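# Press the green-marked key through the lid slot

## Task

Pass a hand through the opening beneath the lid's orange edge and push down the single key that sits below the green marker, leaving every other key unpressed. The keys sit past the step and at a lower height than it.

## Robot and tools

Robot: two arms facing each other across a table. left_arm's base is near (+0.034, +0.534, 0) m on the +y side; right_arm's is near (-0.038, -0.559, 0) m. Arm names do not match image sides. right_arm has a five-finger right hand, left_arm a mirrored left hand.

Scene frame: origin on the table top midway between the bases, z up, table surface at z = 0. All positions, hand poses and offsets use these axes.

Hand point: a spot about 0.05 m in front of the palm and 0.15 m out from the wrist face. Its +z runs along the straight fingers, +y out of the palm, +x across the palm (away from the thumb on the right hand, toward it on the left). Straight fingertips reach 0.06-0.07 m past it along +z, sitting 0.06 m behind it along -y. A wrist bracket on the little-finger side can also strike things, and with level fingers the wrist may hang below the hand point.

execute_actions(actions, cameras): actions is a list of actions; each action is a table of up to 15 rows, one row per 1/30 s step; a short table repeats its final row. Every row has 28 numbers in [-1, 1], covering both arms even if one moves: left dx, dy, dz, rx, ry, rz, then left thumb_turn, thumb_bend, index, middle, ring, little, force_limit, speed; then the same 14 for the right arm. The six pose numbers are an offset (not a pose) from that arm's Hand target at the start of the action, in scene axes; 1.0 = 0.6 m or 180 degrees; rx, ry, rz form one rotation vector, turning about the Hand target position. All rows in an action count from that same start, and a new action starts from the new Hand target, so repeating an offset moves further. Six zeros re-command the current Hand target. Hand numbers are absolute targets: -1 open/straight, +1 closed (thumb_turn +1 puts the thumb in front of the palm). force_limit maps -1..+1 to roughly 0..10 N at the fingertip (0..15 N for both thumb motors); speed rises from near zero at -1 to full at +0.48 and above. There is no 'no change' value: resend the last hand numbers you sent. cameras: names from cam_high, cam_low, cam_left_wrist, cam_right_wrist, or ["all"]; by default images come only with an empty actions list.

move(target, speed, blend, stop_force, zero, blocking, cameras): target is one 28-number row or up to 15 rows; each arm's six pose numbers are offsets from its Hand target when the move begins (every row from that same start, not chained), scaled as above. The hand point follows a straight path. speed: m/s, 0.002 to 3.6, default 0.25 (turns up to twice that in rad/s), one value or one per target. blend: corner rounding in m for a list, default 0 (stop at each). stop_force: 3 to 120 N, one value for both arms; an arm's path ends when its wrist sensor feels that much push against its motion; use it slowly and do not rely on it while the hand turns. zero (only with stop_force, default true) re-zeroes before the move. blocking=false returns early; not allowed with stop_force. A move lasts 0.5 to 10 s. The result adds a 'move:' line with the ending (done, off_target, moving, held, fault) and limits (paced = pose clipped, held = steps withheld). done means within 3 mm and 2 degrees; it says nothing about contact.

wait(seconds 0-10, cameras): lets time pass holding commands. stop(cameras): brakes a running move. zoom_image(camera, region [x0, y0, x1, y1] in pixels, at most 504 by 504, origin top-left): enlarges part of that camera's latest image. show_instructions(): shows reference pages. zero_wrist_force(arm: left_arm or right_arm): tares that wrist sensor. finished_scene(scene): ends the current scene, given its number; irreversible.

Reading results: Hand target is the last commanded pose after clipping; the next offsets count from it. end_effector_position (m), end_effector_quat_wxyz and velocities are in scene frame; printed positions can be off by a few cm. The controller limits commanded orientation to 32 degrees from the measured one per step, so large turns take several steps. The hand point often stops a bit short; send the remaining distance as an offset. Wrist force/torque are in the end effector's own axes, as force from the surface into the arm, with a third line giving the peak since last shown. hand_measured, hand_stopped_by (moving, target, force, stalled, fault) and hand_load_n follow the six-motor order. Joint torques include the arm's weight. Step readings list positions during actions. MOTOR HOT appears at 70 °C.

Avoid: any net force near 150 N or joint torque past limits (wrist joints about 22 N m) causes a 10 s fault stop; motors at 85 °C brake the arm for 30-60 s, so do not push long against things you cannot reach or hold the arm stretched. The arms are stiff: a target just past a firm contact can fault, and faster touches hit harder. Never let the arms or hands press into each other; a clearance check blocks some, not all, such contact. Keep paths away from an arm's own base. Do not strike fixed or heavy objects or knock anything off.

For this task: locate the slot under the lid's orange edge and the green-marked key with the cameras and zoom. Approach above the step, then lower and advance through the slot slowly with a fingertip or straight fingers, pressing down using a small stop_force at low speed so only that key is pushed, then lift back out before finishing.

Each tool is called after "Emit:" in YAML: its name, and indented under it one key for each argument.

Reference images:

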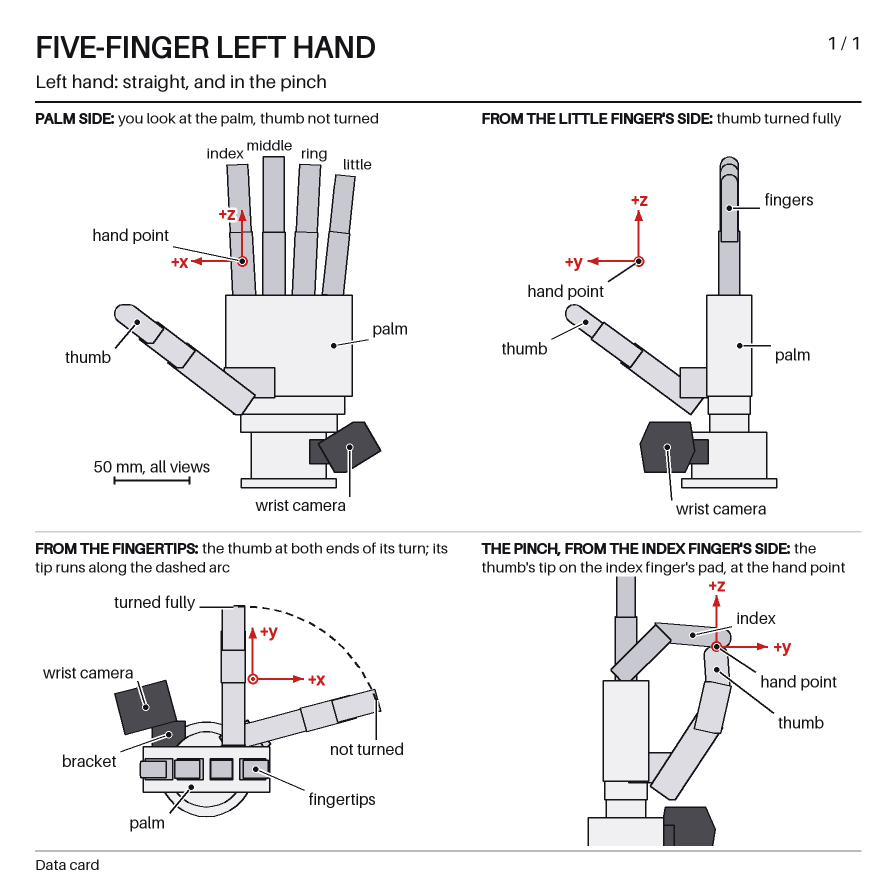

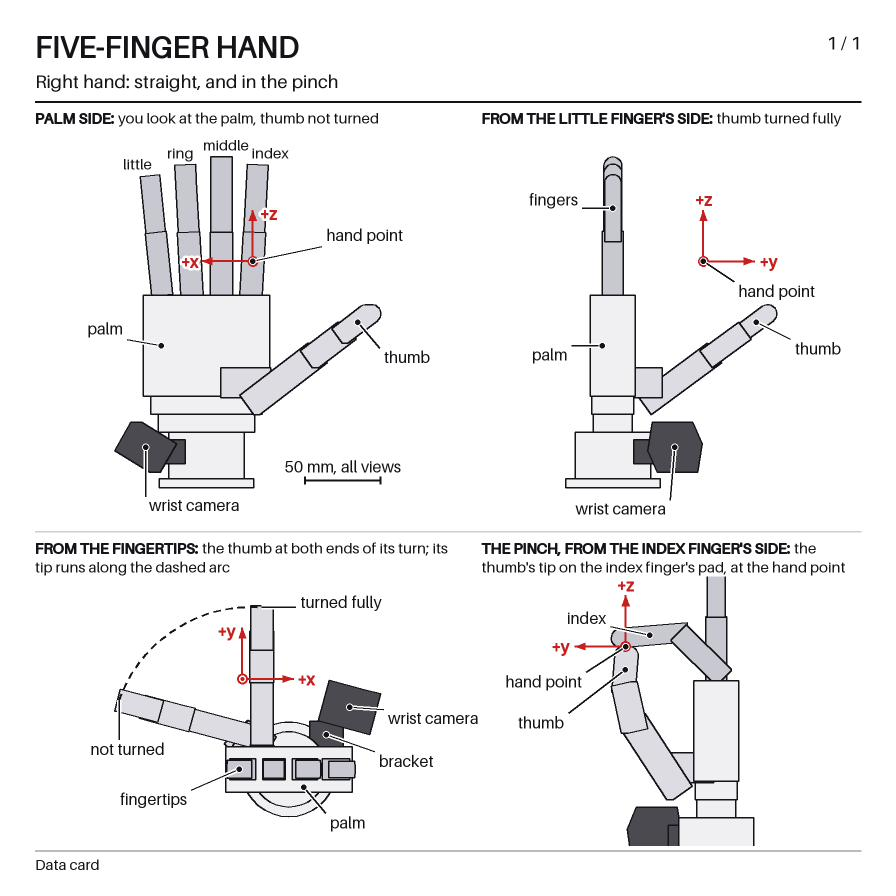

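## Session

Emit:
execute_actions:
  actions: []

Scene clock: 0.00 s.
left_arm: end_effector_position=(+0.1545, +0.2740, +0.4741) hand_measured=(-1.000, -1.000, -1.000, -1.000, -1.000, -1.000) hand_load_n=(+0.0, +0.0, +0.0, +0.0, +0.0, +0.0) hand_stopped_by=(target, target, target, target, target, target) hand_force_limit=0.00 hand_speed=-0.80 end_effector_quat_wxyz=(-0.012, +0.937, -0.349, +0.008) | right_arm: end_effector_position=(+0.0783, -0.2942, +0.4664) hand_measured=(-1.000, -1.000, -1.000, -1.000, -1.000, -1.000) hand_load_n=(+0.0, +0.0, +0.0, +0.0, +0.0, +0.0) hand_stopped_by=(target, target, target, target, target, target) hand_force_limit=0.00 hand_speed=-0.80 end_effector_quat_wxyz=(-0.034, -0.355, +0.934, -0.006)
Joint positions: left_arm=[4.333 -1.411 -1.352 1.207 -1.595 1.887] | right_arm=[-1.184 -1.697 1.369 1.967 1.58 -1.894]
Joint velocities: within noise
Joint torques (N m): no reading
Motor temperatures (°C): left_arm=[35 29 29 42 45 33] | right_arm=[37 32 33 38 40 37]
Wrist force (N): no reading
Wrist torque (N m): no reading
Wrist force, peak (N): no reading
Hand target: left_arm +0.1545, +0.2740, +0.4741; -0.012, +0.937, -0.349, +0.008 | right_arm +0.0783, -0.2942, +0.4664; -0.034, -0.355, +0.934, -0.006

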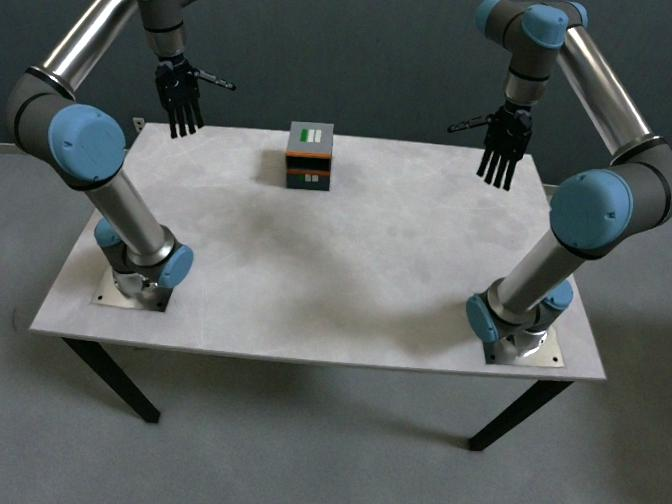

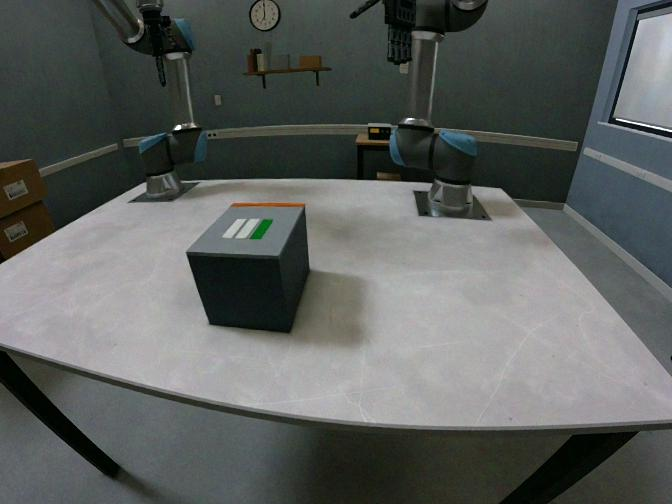

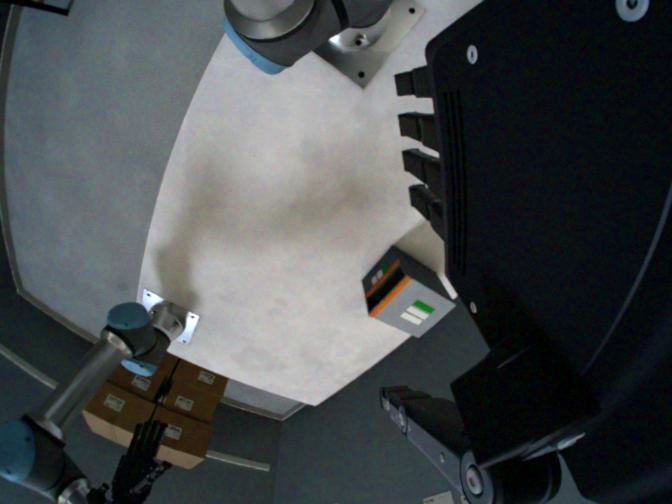

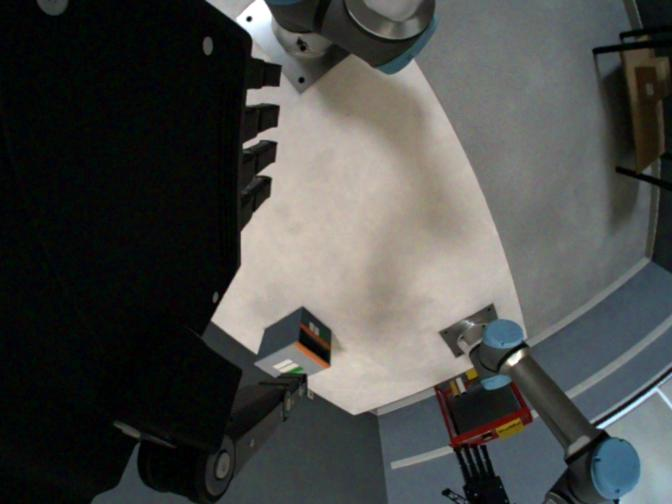

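Emit:
zoom_image:
  camera: "cam_high"
  region: [260, 105, 360, 205]

Emit:
zoom_image:
  camera: "cam_left_wrist"
  region: [345, 230, 465, 350]

Emit:
zoom_image:
  camera: "cam_right_wrist"
  region: [235, 290, 345, 400]

Scaled by 5.040.

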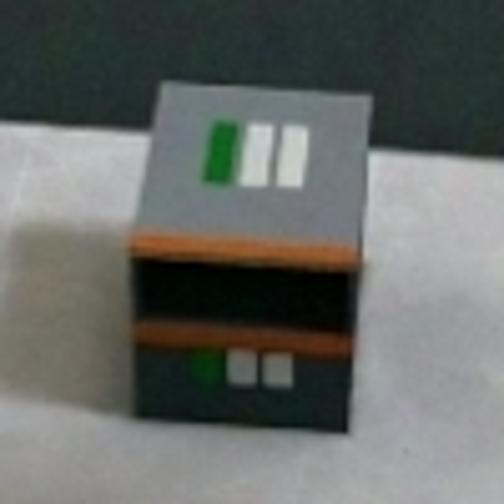

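Scaled by 4.200 from the camera's 672x504 image, which has a finer 960x720 frame.

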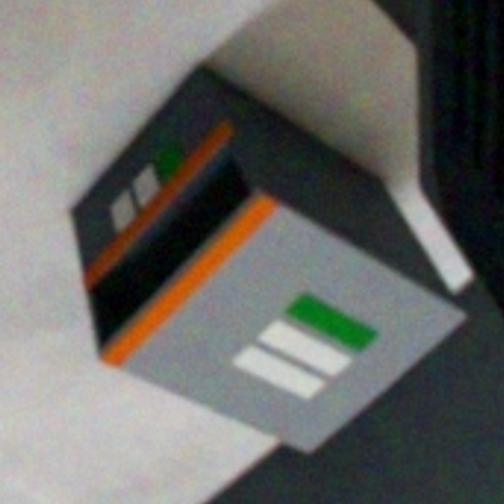

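Scaled by 4.582 from the camera's 672x504 image, which has a finer 960x720 frame.

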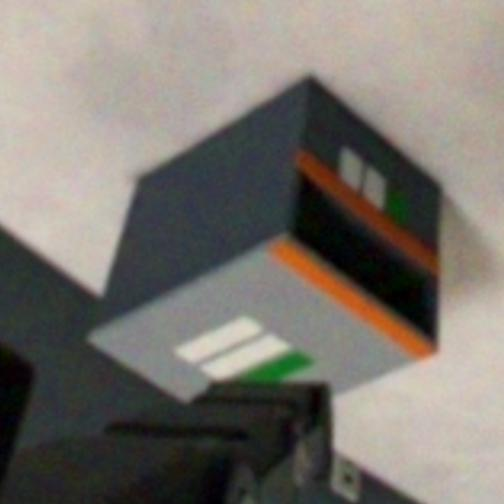

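Emit:
move:
  target:
    - [0.1925,0.0267,-0.2868,0,0,0,-1,-1,-1,-1,-1,-1,0,-0.8,0.3362,0.6903,-0.444,-0.1240,-0.3253,0.2537,-1,-1,-1,-1,-1,-1,0,-0.8]
    - [0.1925,0.0267,-0.2868,0,0,0,-1,-1,-1,-1,-1,-1,0,-0.8,0.41,0.69,-0.59,-0.1843,-0.4543,0.2313,-1,-1,-1,-1,-1,-1,0,-0.8]
  speed: [0.3, 0.15]
  cameras: ["all"]

Scene clock: 47.87 s.
left_arm: end_effector_position=(+0.2700, +0.2900, +0.3020) hand_measured=(-1.000, -1.000, -1.000, -1.000, -1.000, -1.000) hand_load_n=(+0.0, +0.0, +0.0, +0.0, +0.0, +0.0) hand_stopped_by=(target, target, target, target, target, target) hand_force_limit=0.00 hand_speed=-0.80 end_effector_quat_wxyz=(-0.012, +0.937, -0.349, +0.008) | right_arm: end_effector_position=(+0.3243, +0.1198, +0.1124) hand_measured=(-1.000, -1.000, -1.000, -1.000, -1.000, -1.000) hand_load_n=(+0.0, +0.0, +0.0, +0.0, +0.0, +0.0) hand_stopped_by=(target, target, target, target, target, target) hand_force_limit=0.00 hand_speed=-0.80 end_effector_quat_wxyz=(+0.478, -0.521, +0.521, -0.478)
Joint positions: left_arm=[4.54 -1.535 -1.688 1.672 -1.592 2.093] | right_arm=[-0.401 -0.752 1.177 -0.196 2.747 -2.93]
Joint torques (N m): left_arm=[7.41 9.64 10.31 -0.69 2.17 1.63] | right_arm=[-8.84 -62.75 -10.14 -1.8 -1.1 -1.54]
Wrist force (N): left_arm=[0.0 0.0 -0.1] | right_arm=[-1.3 -2.1 1.5]
Wrist torque (N m): left_arm=[0.02 -0.01 -0.04] | right_arm=[-0.19 -0.08 -0.15]
Wrist force, peak (N): left_arm=[-0.3 0.4 -0.8] | right_arm=[-1.8 -2.1 1.6]
Hand target: left_arm +0.2700, +0.2900, +0.3020; -0.012, +0.937, -0.349, +0.008 | right_arm +0.3243, +0.1198, +0.1124; -0.478, +0.521, -0.521, +0.478
Off the commanded pose: left_arm 0.000 m, 0 deg | right_arm 0.000 m, 0 deg.
move: done

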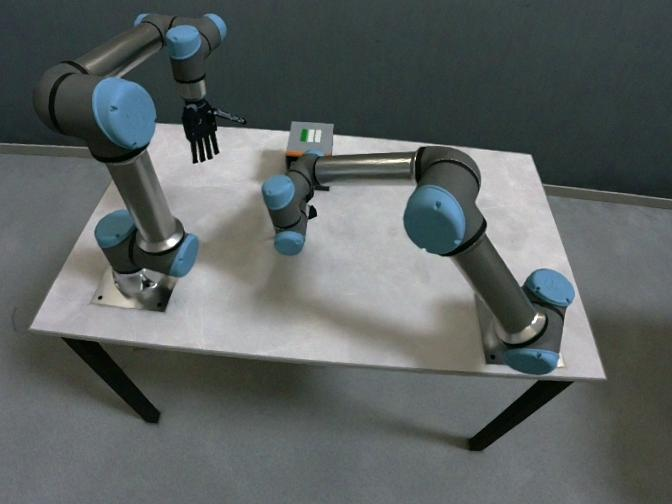

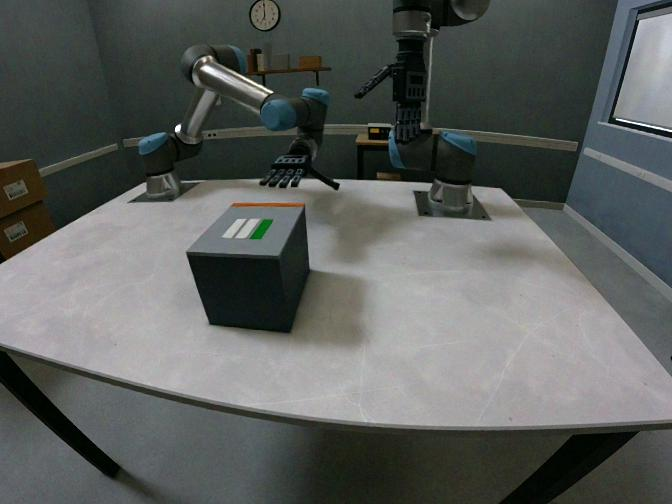

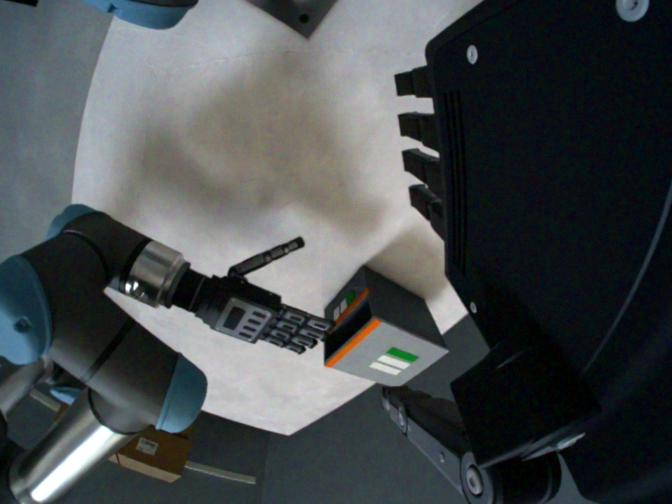

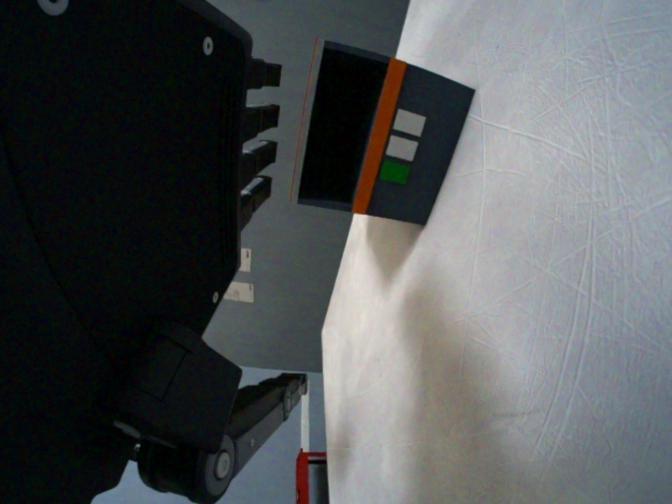

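Emit:
zoom_image:
  camera: "cam_left_wrist"
  region: [260, 250, 450, 400]

Scaled by 2.653 from the camera's 672x504 image, which has a finer 960x720 frame.

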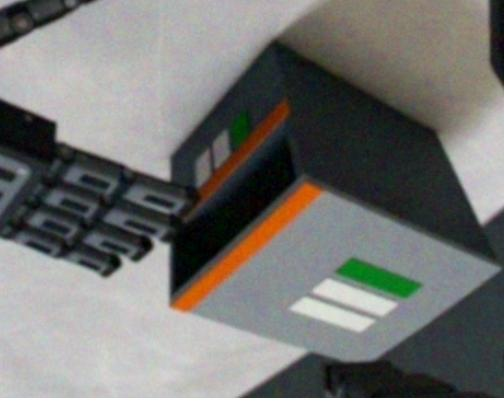

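Emit:
move:
  target: [0,0,0,0,0,0,-1,-1,-1,-1,-1,-1,0,-0.8,0.06,0,-0.0957,0,0,0,-1,-1,-1,-1,-1,-1,-0.7,-0.9]
  speed: 0.15
  cameras: ["cam_left_wrist", "cam_right_wrist"]

Emit:
zoom_image:
  camera: "cam_left_wrist"
  region: [260, 250, 450, 400]

Scene clock: 52.63 s.
left_arm: end_effector_position=(+0.2700, +0.2900, +0.3020) hand_measured=(-1.000, -1.000, -1.000, -1.000, -1.000, -1.000) hand_load_n=(+0.0, +0.0, +0.0, +0.0, +0.0, +0.0) hand_stopped_by=(target, target, target, target, target, target) hand_force_limit=0.00 hand_speed=-0.80 end_effector_quat_wxyz=(-0.012, +0.937, -0.349, +0.008) | right_arm: end_effector_position=(+0.3603, +0.1198, +0.0551) hand_measured=(-1.000, -1.000, -1.000, -1.000, -1.000, -1.000) hand_load_n=(+0.0, +0.0, +0.0, -0.5, +0.0, +0.0) hand_stopped_by=(target, target, target, target, target, target) hand_force_limit=-0.70 hand_speed=-0.90 end_effector_quat_wxyz=(+0.478, -0.521, +0.521, -0.478)
Joint positions: left_arm=[4.54 -1.535 -1.688 1.672 -1.592 2.093] | right_arm=[-0.452 -0.675 1.192 -0.313 2.698 -2.957]
Joint torques (N m): left_arm=[7.92 9.65 10.28 -0.63 2.12 1.51] | right_arm=[-8.59 -45.86 -35.89 -2.14 -1.31 -1.46]
Wrist force (N): left_arm=[-0.4 0.3 -0.1] | right_arm=[-1.4 -2.2 1.6]
Wrist torque (N m): left_arm=[0.05 0.06 -0.07] | right_arm=[-0.21 -0.06 -0.14]
Wrist force, peak (N): left_arm=[-0.3 0.1 -0.5] | right_arm=[-1.4 -3.2 0.8]
Hand target: left_arm +0.2700, +0.2900, +0.3020; -0.012, +0.937, -0.349, +0.008 | right_arm +0.3603, +0.1198, +0.0550; -0.478, +0.521, -0.521, +0.478
Off the commanded pose: left_arm 0.000 m, 0 deg | right_arm 0.000 m, 0 deg.
move: done
Images, in order (width x height): cam_left_wrist 672x504, cam_right_wrist 672x504.

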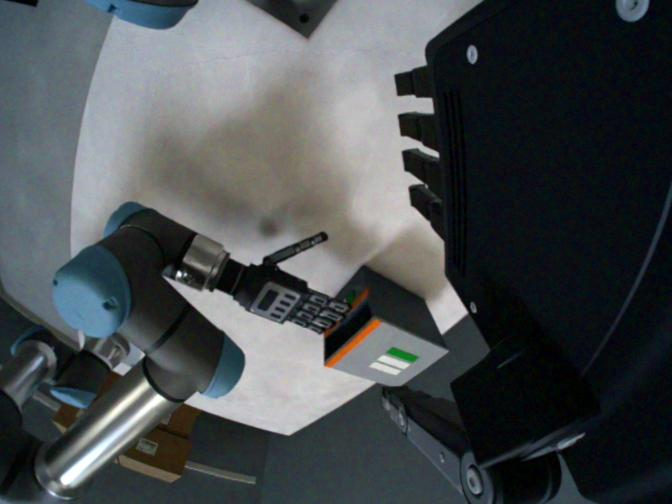

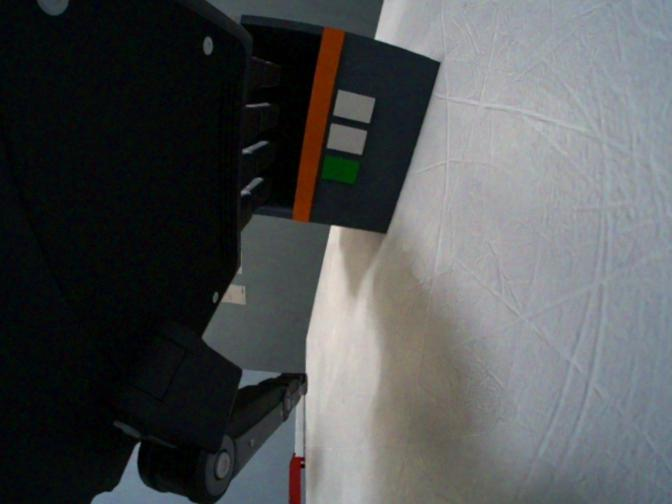

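Scaled by 2.653 from the camera's 672x504 image, which has a finer 960x720 frame.

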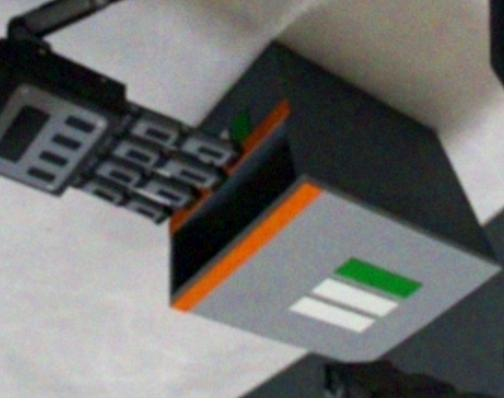

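Emit:
move:
  target: [0,0,0,0,0,0,-1,-1,-1,-1,-1,-1,0,-0.8,0.2167,0,0.003,0,0,0,-1,-1,-1,-1,-1,-1,-0.7,-0.9]
  speed: 0.05
  stop_force: 4
  cameras: ["cam_left_wrist", "cam_right_wrist"]

Emit:
zoom_image:
  camera: "cam_left_wrist"
  region: [260, 250, 450, 400]

Scene clock: 63.20 s.
left_arm: end_effector_position=(+0.2700, +0.2900, +0.3020) hand_measured=(-1.000, -1.000, -1.000, -1.000, -1.000, -1.000) hand_load_n=(+0.0, +0.0, +0.0, +0.0, +0.0, +0.0) hand_stopped_by=(target, target, target, target, target, target) hand_force_limit=0.00 hand_speed=-0.80 end_effector_quat_wxyz=(-0.012, +0.937, -0.349, +0.008) | right_arm: end_effector_position=(+0.4903, +0.1198, +0.0568) hand_measured=(-1.000, -1.000, -1.000, -1.000, -1.000, -1.000) hand_load_n=(+0.0, +0.0, +0.0, +0.0, +0.0, +0.0) hand_stopped_by=(target, target, target, target, target, target) hand_force_limit=-0.70 hand_speed=-0.90 end_effector_quat_wxyz=(+0.478, -0.521, +0.521, -0.478)
Joint positions: left_arm=[4.54 -1.535 -1.688 1.672 -1.592 2.093] | right_arm=[-0.62 -0.591 1.017 -0.274 2.533 -3.016]
Joint torques (N m): left_arm=[7.92 9.11 10.2 -0.68 2.17 1.35] | right_arm=[-8.66 -49.62 -37.84 1.38 -1.29 -1.33]
Wrist force (N): left_arm=[0.1 0.1 -0.4] | right_arm=[-1.1 -2.5 1.5]
Wrist torque (N m): left_arm=[0.04 -0.02 -0.04] | right_arm=[-0.28 -0.08 -0.13]
Wrist force, peak (N): left_arm=[-0.3 0.6 -0.6] | right_arm=[-1.4 -2.5 2.7]
Hand target: left_arm +0.2700, +0.2900, +0.3020; -0.012, +0.937, -0.349, +0.008 | right_arm +0.4903, +0.1198, +0.0568; -0.478, +0.521, -0.521, +0.478
Off the commanded pose: left_arm 0.000 m, 0 deg | right_arm 0.000 m, 0 deg.
move: done
Images, in order (width x height): cam_left_wrist 672x504, cam_right_wrist 672x504.

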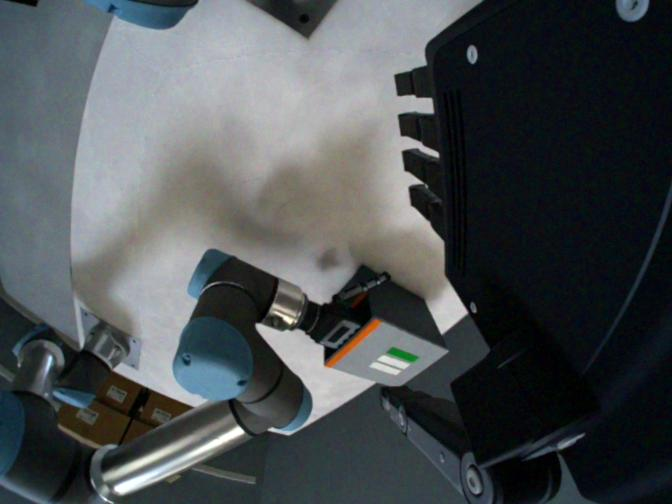

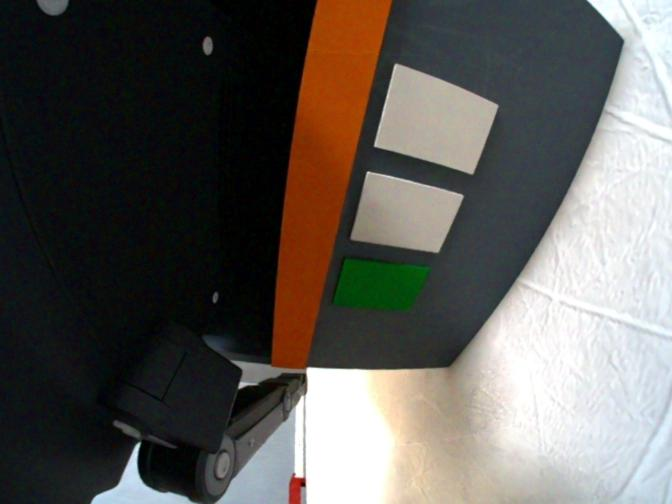

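Scaled by 2.653 from the camera's 672x504 image, which has a finer 960x720 frame.

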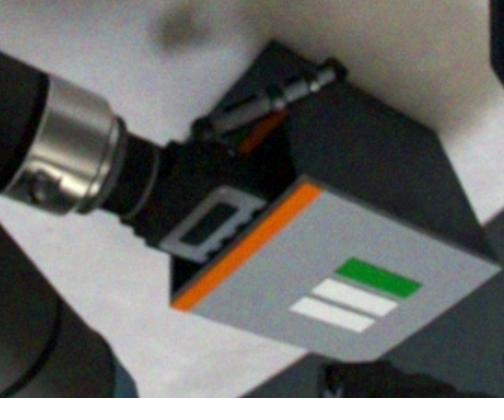

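Emit:
move:
  target: [0,0,0,0,0,0,-1,-1,-1,-1,-1,-1,0,-0.8,0.0362,0,0,0,0,0,-1,-1,-1,-1,-1,-1,-0.7,-0.9]
  speed: 0.04
  stop_force: 4
  cameras: ["cam_left_wrist", "cam_right_wrist"]

Emit:
zoom_image:
  camera: "cam_left_wrist"
  region: [260, 250, 450, 400]

Scene clock: 69.13 s.
left_arm: end_effector_position=(+0.2700, +0.2900, +0.3020) hand_measured=(-1.000, -1.000, -1.000, -1.000, -1.000, -1.000) hand_load_n=(+0.0, +0.0, +0.0, +0.0, -0.5, +0.0) hand_stopped_by=(target, target, target, target, target, target) hand_force_limit=0.00 hand_speed=-0.80 end_effector_quat_wxyz=(-0.012, +0.937, -0.349, +0.008) | right_arm: end_effector_position=(+0.4984, +0.1197, +0.0568) hand_measured=(-1.000, -1.000, -1.000, -1.000, -1.000, -1.000) hand_load_n=(-0.5, +0.0, +0.0, +0.0, +0.0, +0.0) hand_stopped_by=(target, target, target, target, target, target) hand_force_limit=-0.70 hand_speed=-0.90 end_effector_quat_wxyz=(+0.478, -0.521, +0.521, -0.478)
Joint positions: left_arm=[4.54 -1.535 -1.688 1.672 -1.592 2.093] | right_arm=[-0.629 -0.583 1.002 -0.268 2.523 -3.019]
Joint torques (N m): left_arm=[7.5 11.27 10.26 -0.71 2.12 1.48] | right_arm=[10.69 -67.72 -10.27 -2.49 1.78 0.81]
Wrist force (N): left_arm=[0.0 0.3 -0.3] | right_arm=[-1.4 -2.5 2.0]
Wrist torque (N m): left_arm=[0.07 -0.02 -0.05] | right_arm=[-0.31 -0.04 -0.17]
Wrist force, peak (N): left_arm=[0.0 0.1 -0.7] | right_arm=[-5.3 -1.5 -4.0]
Hand target: left_arm +0.2700, +0.2900, +0.3020; -0.012, +0.937, -0.349, +0.008 | right_arm +0.4984, +0.1197, +0.0568; -0.478, +0.521, -0.521, +0.478 (not the last commanded pose)
Off the commanded pose: left_arm 0.000 m, 0 deg | right_arm 0.014 m, 0 deg.
move: contact (right_arm)
Images, in order (width x height): cam_left_wrist 672x504, cam_right_wrist 672x504.

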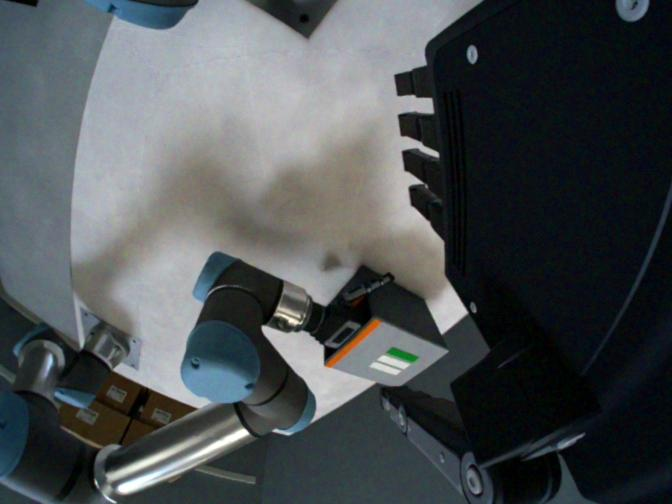

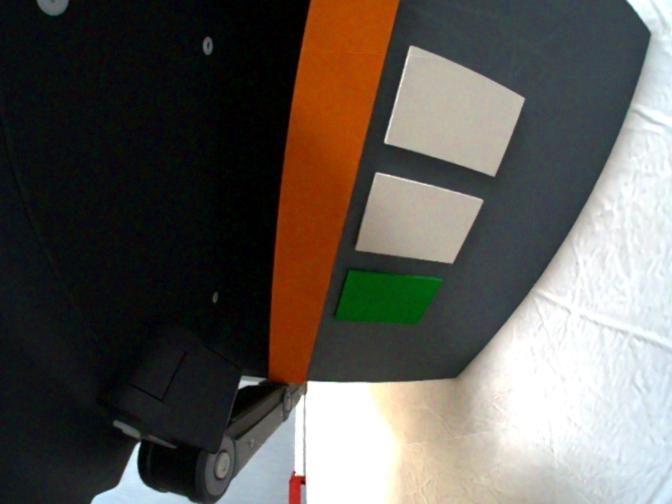

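Scaled by 2.653 from the camera's 672x504 image, which has a finer 960x720 frame.

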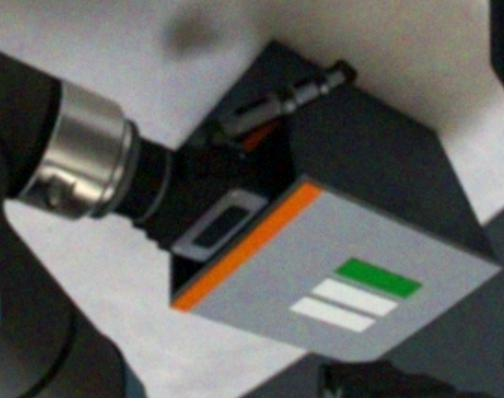

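Emit:
move:
  target: [0,0,0,0,0,0,-1,-1,-1,-1,-1,-1,0,-0.8,-0.005,0.05,0,0,0,0,-1,-1,-1,-1,-1,-1,-0.7,-0.9]
  speed: 0.02
  stop_force: 3
  cameras: ["cam_right_wrist", "cam_left_wrist"]

Emit:
zoom_image:
  camera: "cam_left_wrist"
  region: [290, 250, 450, 390]

Scene clock: 122.50 s.
left_arm: end_effector_position=(+0.2700, +0.2900, +0.3020) hand_measured=(-1.000, -1.000, -1.000, -1.000, -1.000, -1.000) hand_load_n=(+0.0, +0.0, +0.0, +0.0, +0.0, +0.0) hand_stopped_by=(target, target, target, target, target, target) hand_force_limit=0.00 hand_speed=-0.80 end_effector_quat_wxyz=(-0.012, +0.937, -0.349, +0.008) | right_arm: end_effector_position=(+0.4961, +0.1420, +0.0568) hand_measured=(-1.000, -1.000, -1.000, -1.000, -1.000, -1.000) hand_load_n=(-0.5, +0.5, +0.0, +0.0, +0.0, +0.0) hand_stopped_by=(target, target, target, target, target, target) hand_force_limit=-0.70 hand_speed=-0.90 end_effector_quat_wxyz=(+0.478, -0.521, +0.521, -0.478)
Joint positions: left_arm=[4.54 -1.535 -1.688 1.672 -1.592 2.093] | right_arm=[-0.609 -0.529 0.894 -0.211 2.543 -3.014]
Joint torques (N m): left_arm=[6.49 11.6 11.05 -0.55 2.13 1.4] | right_arm=[-8.17 -69.06 -10.49 -2.55 1.22 -0.88]
Wrist force (N): left_arm=[0.0 0.2 0.0] | right_arm=[-0.1 -2.1 1.8]
Wrist torque (N m): left_arm=[0.04 0.01 -0.04] | right_arm=[-0.24 -0.13 -0.17]
Wrist force, peak (N): left_arm=[-0.2 0.5 -0.4] | right_arm=[25.9 -3.9 -0.1]
Hand target: left_arm +0.2700, +0.2900, +0.3020; -0.012, +0.937, -0.349, +0.008 | right_arm +0.4961, +0.1420, +0.0568; -0.478, +0.521, -0.521, +0.478 (not the last commanded pose)
Off the commanded pose: left_arm 0.000 m, 0 deg | right_arm 0.008 m, 0 deg.
move: contact (right_arm)
Images, in order (width x height): cam_left_wrist 672x504, cam_right_wrist 672x504.

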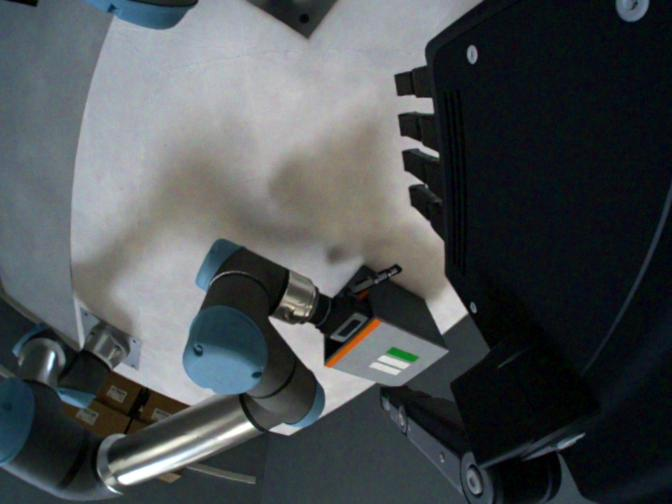

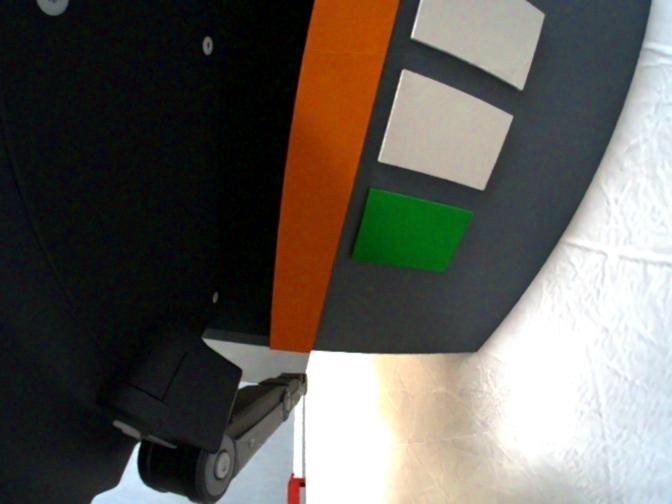

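Scaled by 3.150 from the camera's 672x504 image, which has a finer 960x720 frame.

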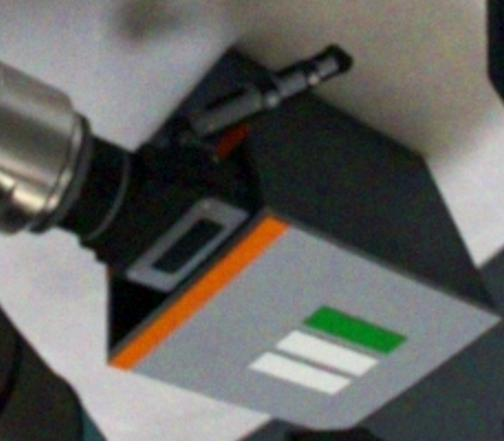

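Emit:
move:
  target:
    - [0,0,0,0,0,0,-1,-1,-1,-1,-1,-1,0,-0.8,0,-0.02333,0,0,0,0,-1,-1,-1,-1,-1,-1,-0.7,-0.9]
    - [0,0,0,0,0,0,-1,-1,-1,-1,-1,-1,0,-0.8,0.0265,-0.02333,0,0,0,0,-1,-1,-1,-1,-1,-1,-0.7,-0.9]
  speed: [0.03, 0.012]
  stop_force: 4
  cameras: ["cam_right_wrist"]

Scene clock: 140.17 s.
left_arm: end_effector_position=(+0.2700, +0.2900, +0.3020) hand_measured=(-1.000, -1.000, -1.000, -1.000, -1.000, -1.000) hand_load_n=(+0.0, +0.0, +0.0, +0.0, +0.0, +0.0) hand_stopped_by=(target, target, target, target, target, target) hand_force_limit=0.00 hand_speed=-0.80 end_effector_quat_wxyz=(-0.012, +0.937, -0.349, +0.008) | right_arm: end_effector_position=(+0.5056, +0.1280, +0.0568) hand_measured=(-1.000, -1.000, -1.000, -1.000, -1.000, -1.000) hand_load_n=(+0.0, +0.0, +0.0, +0.0, +0.0, +0.0) hand_stopped_by=(target, target, target, target, target, target) hand_force_limit=-0.70 hand_speed=-0.90 end_effector_quat_wxyz=(+0.478, -0.521, +0.521, -0.478)
Joint positions: left_arm=[4.54 -1.535 -1.688 1.672 -1.592 2.093] | right_arm=[-0.631 -0.555 0.946 -0.242 2.521 -3.02]
Joint torques (N m): left_arm=[7 11.17 10.44 -0.48 2.09 1.31] | right_arm=[5.73 -68.3 -9.97 -2.16 2.9 0.82]
Wrist force (N): left_arm=[0.1 0.5 -0.1] | right_arm=[-5.3 -2.6 -1.4]
Wrist torque (N m): left_arm=[0.09 -0.01 -0.06] | right_arm=[-0.21 0.06 -0.23]
Wrist force, peak (N): left_arm=[-0.1 0.4 -0.7] | right_arm=[-4.8 -1.9 -5.8]
Hand target: left_arm +0.2700, +0.2900, +0.3020; -0.012, +0.937, -0.349, +0.008 | right_arm +0.5056, +0.1280, +0.0568; -0.478, +0.521, -0.521, +0.478 (not the last commanded pose)
Off the commanded pose: left_arm 0.000 m, 0 deg | right_arm 0.006 m, 0 deg.
move: contact (right_arm); path passed 1 of 2 targets
Images, in order (width x height): cam_right_wrist 672x504.

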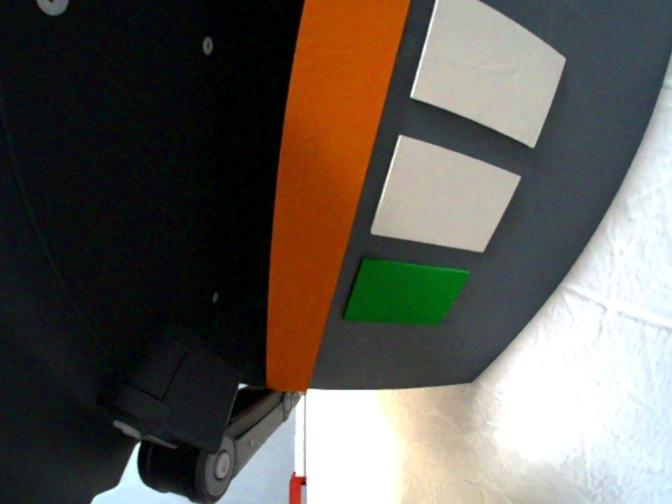

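Emit:
move:
  target:
    - [0,0,0,0,0,0,-1,-1,-1,-1,-1,-1,0,-0.8,-0.0035,-0.0017,0,0,0,0,-1,-1,-1,-1,-1,-1,-0.5,-0.9]
    - [0,0,0,0,0,0,-1,-1,-1,-1,-1,-1,0,-0.8,-0.0035,-0.0017,-0.0147,0,0,0,-1,-1,-1,-1,-1,-1,-0.5,-0.9]
    - [0,0,0,0,0,0,-1,-1,-1,-1,-1,-1,0,-0.8,-0.0035,-0.0017,-0.0147,0,0,0,-1,-1,-1,-0.2,-1,-1,-0.5,-0.88]
  speed: 0.03
  cameras: ["cam_right_wrist"]

Scene clock: 152.20 s.
left_arm: end_effector_position=(+0.2700, +0.2900, +0.3020) hand_measured=(-1.000, -1.000, -1.000, -1.000, -1.000, -1.000) hand_load_n=(+0.0, +0.0, +0.0, +0.0, +0.0, +0.0) hand_stopped_by=(target, target, target, target, target, target) hand_force_limit=0.00 hand_speed=-0.80 end_effector_quat_wxyz=(-0.012, +0.937, -0.349, +0.008) | right_arm: end_effector_position=(+0.5035, +0.1270, +0.0480) hand_measured=(-1.000, -1.000, -1.000, -0.656, -1.000, -1.000) hand_load_n=(+0.0, +0.0, +0.0, +3.5, +0.0, +0.0) hand_stopped_by=(target, target, target, force, target, target) hand_force_limit=-0.50 hand_speed=-0.88 end_effector_quat_wxyz=(+0.478, -0.521, +0.521, -0.478)
Joint positions: left_arm=[4.54 -1.535 -1.688 1.672 -1.592 2.093] | right_arm=[-0.629 -0.55 0.96 -0.261 2.523 -3.019]
Joint torques (N m): left_arm=[7.51 11.37 10.36 -0.67 2.28 1.13] | right_arm=[10.07 -50.67 -10.33 -1.25 0.86 -0.91]
Wrist force (N): left_arm=[-0.4 0.1 -0.3] | right_arm=[-0.9 -4.2 3.3]
Wrist torque (N m): left_arm=[0.04 0.05 -0.07] | right_arm=[-0.19 -0.12 -0.16]
Wrist force, peak (N): left_arm=[-0.5 0.4 -0.5] | right_arm=[-5.8 -2.0 -1.5]
Hand target: left_arm +0.2700, +0.2900, +0.3020; -0.012, +0.937, -0.349, +0.008 | right_arm +0.5035, +0.1270, +0.0480; -0.478, +0.521, -0.521, +0.478
Off the commanded pose: left_arm 0.000 m, 0 deg | right_arm 0.000 m, 0 deg.
move: done
Images, in order (width x height): cam_right_wrist 672x504.

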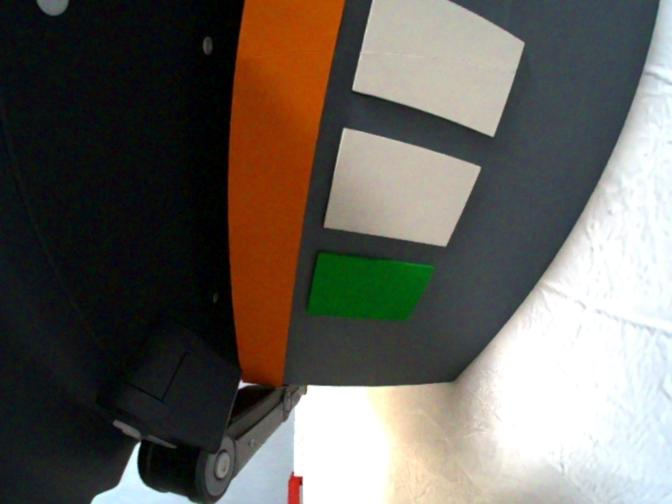

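Emit:
move:
  target: [0,0,0,0,0,0,-1,-1,-1,-1,-1,-1,0,-0.8,0,0,0,0,0,0,-1,-1,-1,-0.25,-1,-1,0,-0.85]
  cameras: []

Scene clock: 159.33 s.
left_arm: end_effector_position=(+0.2700, +0.2900, +0.3020) hand_measured=(-1.000, -1.000, -1.000, -1.000, -1.000, -1.000) hand_load_n=(+0.0, +0.0, +0.0, +0.0, +0.0, +0.0) hand_stopped_by=(target, target, target, target, target, target) hand_force_limit=0.00 hand_speed=-0.80 end_effector_quat_wxyz=(-0.012, +0.937, -0.349, +0.008) | right_arm: end_effector_position=(+0.5035, +0.1270, +0.0480) hand_measured=(-1.000, -1.000, -1.000, -0.644, -1.000, -1.000) hand_load_n=(-0.5, +0.0, +0.0, +4.5, -0.5, +0.0) hand_stopped_by=(target, target, target, force, target, target) hand_force_limit=0.00 hand_speed=-0.85 end_effector_quat_wxyz=(+0.478, -0.521, +0.521, -0.478)
Joint positions: left_arm=[4.54 -1.535 -1.688 1.672 -1.592 2.093] | right_arm=[-0.629 -0.55 0.96 -0.261 2.523 -3.019]
Joint torques (N m): left_arm=[7.22 12.64 10.51 -0.43 1.99 1.35] | right_arm=[9.64 -51.14 -10.92 1.33 -0.93 -0.83]
Wrist force (N): left_arm=[-0.4 0.3 -0.2] | right_arm=[-1.5 -4.4 3.5]
Wrist torque (N m): left_arm=[0.07 0.05 -0.06] | right_arm=[-0.20 -0.07 -0.20]
Wrist force, peak (N): left_arm=[-0.1 0.6 -0.2] | right_arm=[-1.2 -5.2 3.7]
Hand target: left_arm +0.2700, +0.2900, +0.3020; -0.012, +0.937, -0.349, +0.008 | right_arm +0.5035, +0.1270, +0.0480; -0.478, +0.521, -0.521, +0.478
Off the commanded pose: left_arm 0.000 m, 0 deg | right_arm 0.000 m, 0 deg.
move: done
No camera images: "cameras" was empty.

Emit:
move:
  target:
    - [0,0,0,0,0,0,-1,-1,-1,-1,-1,-1,0,-0.8,0,0,0,0,0,0,-1,-1,-1,-1,-1,-1,-0.6,-0.3]
    - [0,0,0,0,0,0,-1,-1,-1,-1,-1,-1,0,-0.8,0,0,0.0158,0,0,0,-1,-1,-1,-1,-1,-1,-0.6,-0.3]
  speed: 0.03
  cameras: []

Emit:
zero_wrist_force:
  arm: "right_arm"

Emit:
move:
  target: [0,0,0,0,0,0,-1,-1,-1,-1,-1,-1,0,-0.8,0,0,0,0,0,0,-1,-1,-1,-0.1,-1,-1,-0.6,-0.88]
  cameras: []

Scene clock: 194.83 s.
left_arm: end_effector_position=(+0.2700, +0.2900, +0.3020) hand_measured=(-1.000, -1.000, -1.000, -1.000, -1.000, -1.000) hand_load_n=(+0.0, +0.0, +0.0, +0.0, +0.0, +0.0) hand_stopped_by=(target, target, target, target, target, target) hand_force_limit=0.00 hand_speed=-0.80 end_effector_quat_wxyz=(-0.012, +0.937, -0.349, +0.008) | right_arm: end_effector_position=(+0.5035, +0.1270, +0.0573) hand_measured=(-1.000, -1.000, -1.000, -1.000, -1.000, -1.000) hand_load_n=(-0.5, +0.0, +0.0, +0.0, +0.0, +0.0) hand_stopped_by=(target, target, target, target, target, target) hand_force_limit=-0.60 hand_speed=-0.30 end_effector_quat_wxyz=(+0.478, -0.521, +0.521, -0.478)
Joint positions: left_arm=[4.54 -1.535 -1.688 1.672 -1.592 2.093] | right_arm=[-0.629 -0.561 0.956 -0.245 2.523 -3.019]
Joint torques (N m): left_arm=[7.86 12.26 9.82 -0.64 2.1 1.25] | right_arm=[8.68 -68.7 -37.15 1.02 -0.87 0.14]
Wrist force (N): left_arm=[-0.3 0.2 -0.3] | right_arm=[-1.4 -2.4 2.1]
Wrist torque (N m): left_arm=[0.05 0.03 -0.06] | right_arm=[-0.31 -0.07 -0.16]
Wrist force, peak (N): left_arm=[-0.3 0.5 -0.4] | right_arm=[-1.1 -4.9 3.8]
Hand target: left_arm +0.2700, +0.2900, +0.3020; -0.012, +0.937, -0.349, +0.008 | right_arm +0.5035, +0.1270, +0.0574; -0.478, +0.521, -0.521, +0.478
Off the commanded pose: left_arm 0.000 m, 0 deg | right_arm 0.000 m, 0 deg.
move: done
No camera images: "cameras" was empty.

Wrist force sensor zeroed.

Scene clock: 196.60 s.
left_arm: end_effector_position=(+0.2700, +0.2900, +0.3020) hand_measured=(-1.000, -1.000, -1.000, -1.000, -1.000, -1.000) hand_load_n=(+0.0, +0.0, +0.0, +0.0, +0.0, +0.0) hand_stopped_by=(target, target, target, target, target, target) hand_force_limit=0.00 hand_speed=-0.80 end_effector_quat_wxyz=(-0.012, +0.937, -0.349, +0.008) | right_arm: end_effector_position=(+0.5035, +0.1270, +0.0575) hand_measured=(-1.000, -1.000, -1.000, -0.500, -1.000, -1.000) hand_load_n=(+0.0, +0.0, +0.0, +5.0, +0.0, +0.0) hand_stopped_by=(target, target, target, force, target, target) hand_force_limit=-0.60 hand_speed=-0.88 end_effector_quat_wxyz=(+0.478, -0.521, +0.521, -0.478)
Joint positions: left_arm=[4.54 -1.535 -1.688 1.672 -1.592 2.093] | right_arm=[-0.629 -0.561 0.955 -0.245 2.523 -3.019]
Joint torques (N m): left_arm=[6.75 12.56 10.78 -0.45 2.17 1.45] | right_arm=[7.55 -63.19 -34.31 1.32 0.65 0.85]
Wrist force (N, zeroed by zero_wrist_force on right_arm): left_arm=[0.0 0.1 -0.2] | right_arm=[0.3 -2.2 1.3]
Wrist torque (N m, zeroed by zero_wrist_force on right_arm): left_arm=[0.04 -0.01 -0.04] | right_arm=[0.12 -0.04 -0.03]
Wrist force, peak (N, zeroed by zero_wrist_force on right_arm): left_arm=[-0.3 0.7 0.0] | right_arm=[0.1 -2.8 1.6]
Hand target: left_arm +0.2700, +0.2900, +0.3020; -0.012, +0.937, -0.349, +0.008 | right_arm +0.5035, +0.1270, +0.0574; -0.478, +0.521, -0.521, +0.478
Off the commanded pose: left_arm 0.000 m, 0 deg | right_arm 0.000 m, 0 deg.
move: done
No camera images: "cameras" was empty.

Emit:
move:
  target: [0,0,0,0,0,0,-1,-1,-1,-1,-1,-1,0,-0.8,0,0,-0.0167,0,0,0,-1,-1,-1,-0.1,-1,-1,-0.6,-0.88]
  speed: 0.008
  stop_force: 5
  cameras: ["cam_right_wrist"]

Scene clock: 211.80 s.
left_arm: end_effector_position=(+0.2700, +0.2900, +0.3020) hand_measured=(-1.000, -1.000, -1.000, -1.000, -1.000, -1.000) hand_load_n=(+0.0, +0.0, +0.0, +0.0, +0.0, -0.5) hand_stopped_by=(target, target, target, target, target, target) hand_force_limit=0.00 hand_speed=-0.80 end_effector_quat_wxyz=(-0.012, +0.937, -0.349, +0.008) | right_arm: end_effector_position=(+0.5035, +0.1270, +0.0481) hand_measured=(-1.000, -1.000, -1.000, -0.500, -1.000, -1.000) hand_load_n=(-0.5, +0.0, +0.0, +5.5, +0.0, +0.0) hand_stopped_by=(target, target, target, force, target, target) hand_force_limit=-0.60 hand_speed=-0.88 end_effector_quat_wxyz=(+0.478, -0.521, +0.521, -0.478)
Joint positions: left_arm=[4.54 -1.535 -1.688 1.672 -1.592 2.093] | right_arm=[-0.629 -0.55 0.96 -0.26 2.523 -3.019]
Joint torques (N m): left_arm=[7 12.95 10.99 -0.5 2.03 1.25] | right_arm=[6.94 -63.33 -33.27 1.54 -0.86 0.63]
Wrist force (N, zeroed by zero_wrist_force on right_arm): left_arm=[0.0 0.1 0.0] | right_arm=[1.0 -6.4 -3.1]
Wrist torque (N m, zeroed by zero_wrist_force on right_arm): left_arm=[0.02 -0.01 -0.05] | right_arm=[0.36 0.10 -0.12]
Wrist force, peak (N, zeroed by zero_wrist_force on right_arm): left_arm=[-0.3 0.6 -0.4] | right_arm=[1.0 -8.8 -4.8]
Hand target: left_arm +0.2700, +0.2900, +0.3020; -0.012, +0.937, -0.349, +0.008 | right_arm +0.5035, +0.1270, +0.0482; -0.478, +0.521, -0.521, +0.478 (not the last commanded pose)
Off the commanded pose: left_arm 0.000 m, 0 deg | right_arm 0.001 m, 0 deg.
move: contact (right_arm)
Images, in order (width x height): cam_right_wrist 672x504.

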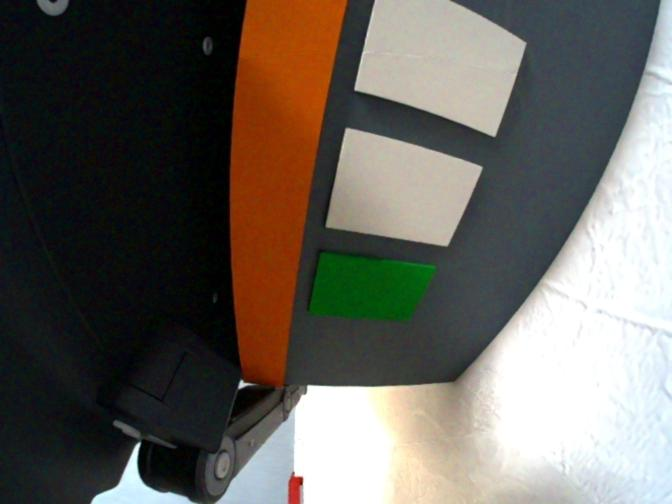

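Emit:
move:
  target:
    - [0,0,0,0,0,0,-1,-1,-1,-1,-1,-1,0,-0.8,0,0,0.0155,0,0,0,-1,-1,-1,-0.1,-1,-1,-0.6,-0.88]
    - [0,0,0,0,0,0,-1,-1,-1,-1,-1,-1,0,-0.8,0,0,0.0155,0,0,0,-1,-1,-1,-0.15,-1,-1,-0.6,-0.9]
  speed: 0.02
  cameras: []

Scene clock: 219.53 s.
left_arm: end_effector_position=(+0.2700, +0.2900, +0.3020) hand_measured=(-1.000, -1.000, -1.000, -1.000, -1.000, -1.000) hand_load_n=(+0.0, +0.0, +0.0, +0.0, +0.0, +0.0) hand_stopped_by=(target, target, target, target, target, target) hand_force_limit=0.00 hand_speed=-0.80 end_effector_quat_wxyz=(-0.012, +0.937, -0.349, +0.008) | right_arm: end_effector_position=(+0.5035, +0.1270, +0.0575) hand_measured=(-1.000, -1.000, -1.000, -0.352, -1.000, -1.000) hand_load_n=(-0.5, +0.0, +0.0, +2.0, +0.0, +0.0) hand_stopped_by=(target, target, target, force, target, target) hand_force_limit=-0.60 hand_speed=-0.90 end_effector_quat_wxyz=(+0.478, -0.521, +0.521, -0.478)
Joint positions: left_arm=[4.54 -1.535 -1.688 1.672 -1.592 2.093] | right_arm=[-0.629 -0.561 0.955 -0.245 2.523 -3.019]
Joint torques (N m): left_arm=[6.66 13.53 10.8 -0.82 2.02 1.23] | right_arm=[6.24 -65.8 -36.35 1.34 -0.35 0.81]
Wrist force (N, zeroed by zero_wrist_force on right_arm): left_arm=[0.0 0.2 -0.2] | right_arm=[0.0 -0.9 0.5]
Wrist torque (N m, zeroed by zero_wrist_force on right_arm): left_arm=[0.05 0.00 -0.05] | right_arm=[0.07 0.01 -0.02]
Wrist force, peak (N, zeroed by zero_wrist_force on right_arm): left_arm=[-0.4 0.4 -0.4] | right_arm=[1.0 -6.7 -3.2]
Hand target: left_arm +0.2700, +0.2900, +0.3020; -0.012, +0.937, -0.349, +0.008 | right_arm +0.5035, +0.1270, +0.0575; -0.478, +0.521, -0.521, +0.478
Off the commanded pose: left_arm 0.000 m, 0 deg | right_arm 0.000 m, 0 deg.
move: done
No camera images: "cameras" was empty.

Emit:
move:
  target:
    - [0,0,0,0,0,0,-1,-1,-1,-1,-1,-1,0,-0.8,0,0,0,0,0,0,-1,-1,-1,-1,-1,-1,-0.6,-0.3]
    - [0,0,0,0,0,0,-1,-1,-1,-1,-1,-1,0,-0.8,-0.29,0,0,0,0,0,-1,-1,-1,-1,-1,-1,-0.6,-0.3]
  speed: [0.1, 0.12]
  cameras: ["cam_left_wrist"]

Scene clock: 224.63 s.
left_arm: end_effector_position=(+0.2700, +0.2900, +0.3020) hand_measured=(-1.000, -1.000, -1.000, -1.000, -1.000, -1.000) hand_load_n=(+0.0, +0.0, +0.0, +0.0, +0.0, +0.0) hand_stopped_by=(target, target, target, target, target, target) hand_force_limit=0.00 hand_speed=-0.80 end_effector_quat_wxyz=(-0.012, +0.937, -0.349, +0.008) | right_arm: end_effector_position=(+0.3296, +0.1270, +0.0575) hand_measured=(-1.000, -1.000, -1.000, -1.000, -1.000, -1.000) hand_load_n=(+0.0, +0.0, +0.0, +0.0, +0.0, +0.0) hand_stopped_by=(target, target, target, target, target, target) hand_force_limit=-0.60 hand_speed=-0.30 end_effector_quat_wxyz=(+0.478, -0.521, +0.521, -0.478)
Joint positions: left_arm=[4.54 -1.535 -1.688 1.672 -1.592 2.093] | right_arm=[-0.405 -0.671 1.179 -0.282 2.744 -2.933]
Joint torques (N m): left_arm=[6.91 14.3 11.04 -0.63 2.02 1.25] | right_arm=[9.12 -63.93 -8.3 1.97 2.44 1.44]
Wrist force (N, zeroed by zero_wrist_force on right_arm): left_arm=[0.0 0.2 -0.5] | right_arm=[0.0 0.5 -0.4]
Wrist torque (N m, zeroed by zero_wrist_force on right_arm): left_arm=[0.07 -0.02 -0.05] | right_arm=[0.12 -0.01 -0.08]
Wrist force, peak (N, zeroed by zero_wrist_force on right_arm): left_arm=[-0.2 0.5 -0.4] | right_arm=[0.2 -1.3 0.9]
Hand target: left_arm +0.2700, +0.2900, +0.3020; -0.012, +0.937, -0.349, +0.008 | right_arm +0.3295, +0.1270, +0.0575; -0.478, +0.521, -0.521, +0.478
Off the commanded pose: left_arm 0.000 m, 0 deg | right_arm 0.000 m, 0 deg.
move: done
Images, in order (width x height): cam_left_wrist 672x504.

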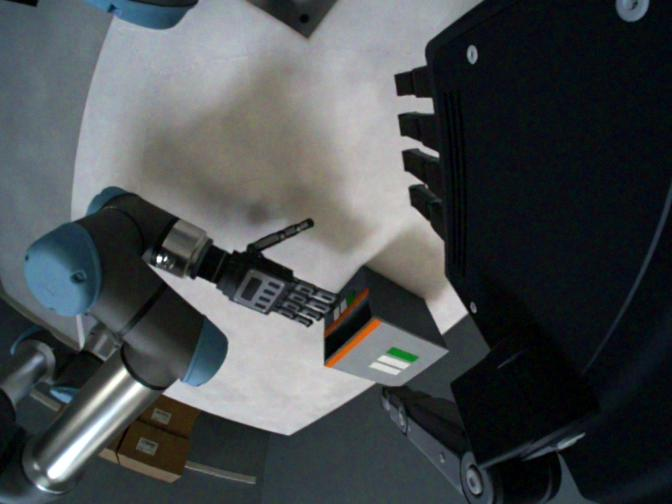

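Emit:
finished_scene:
  scene: 2

The scene is finished: the task was done.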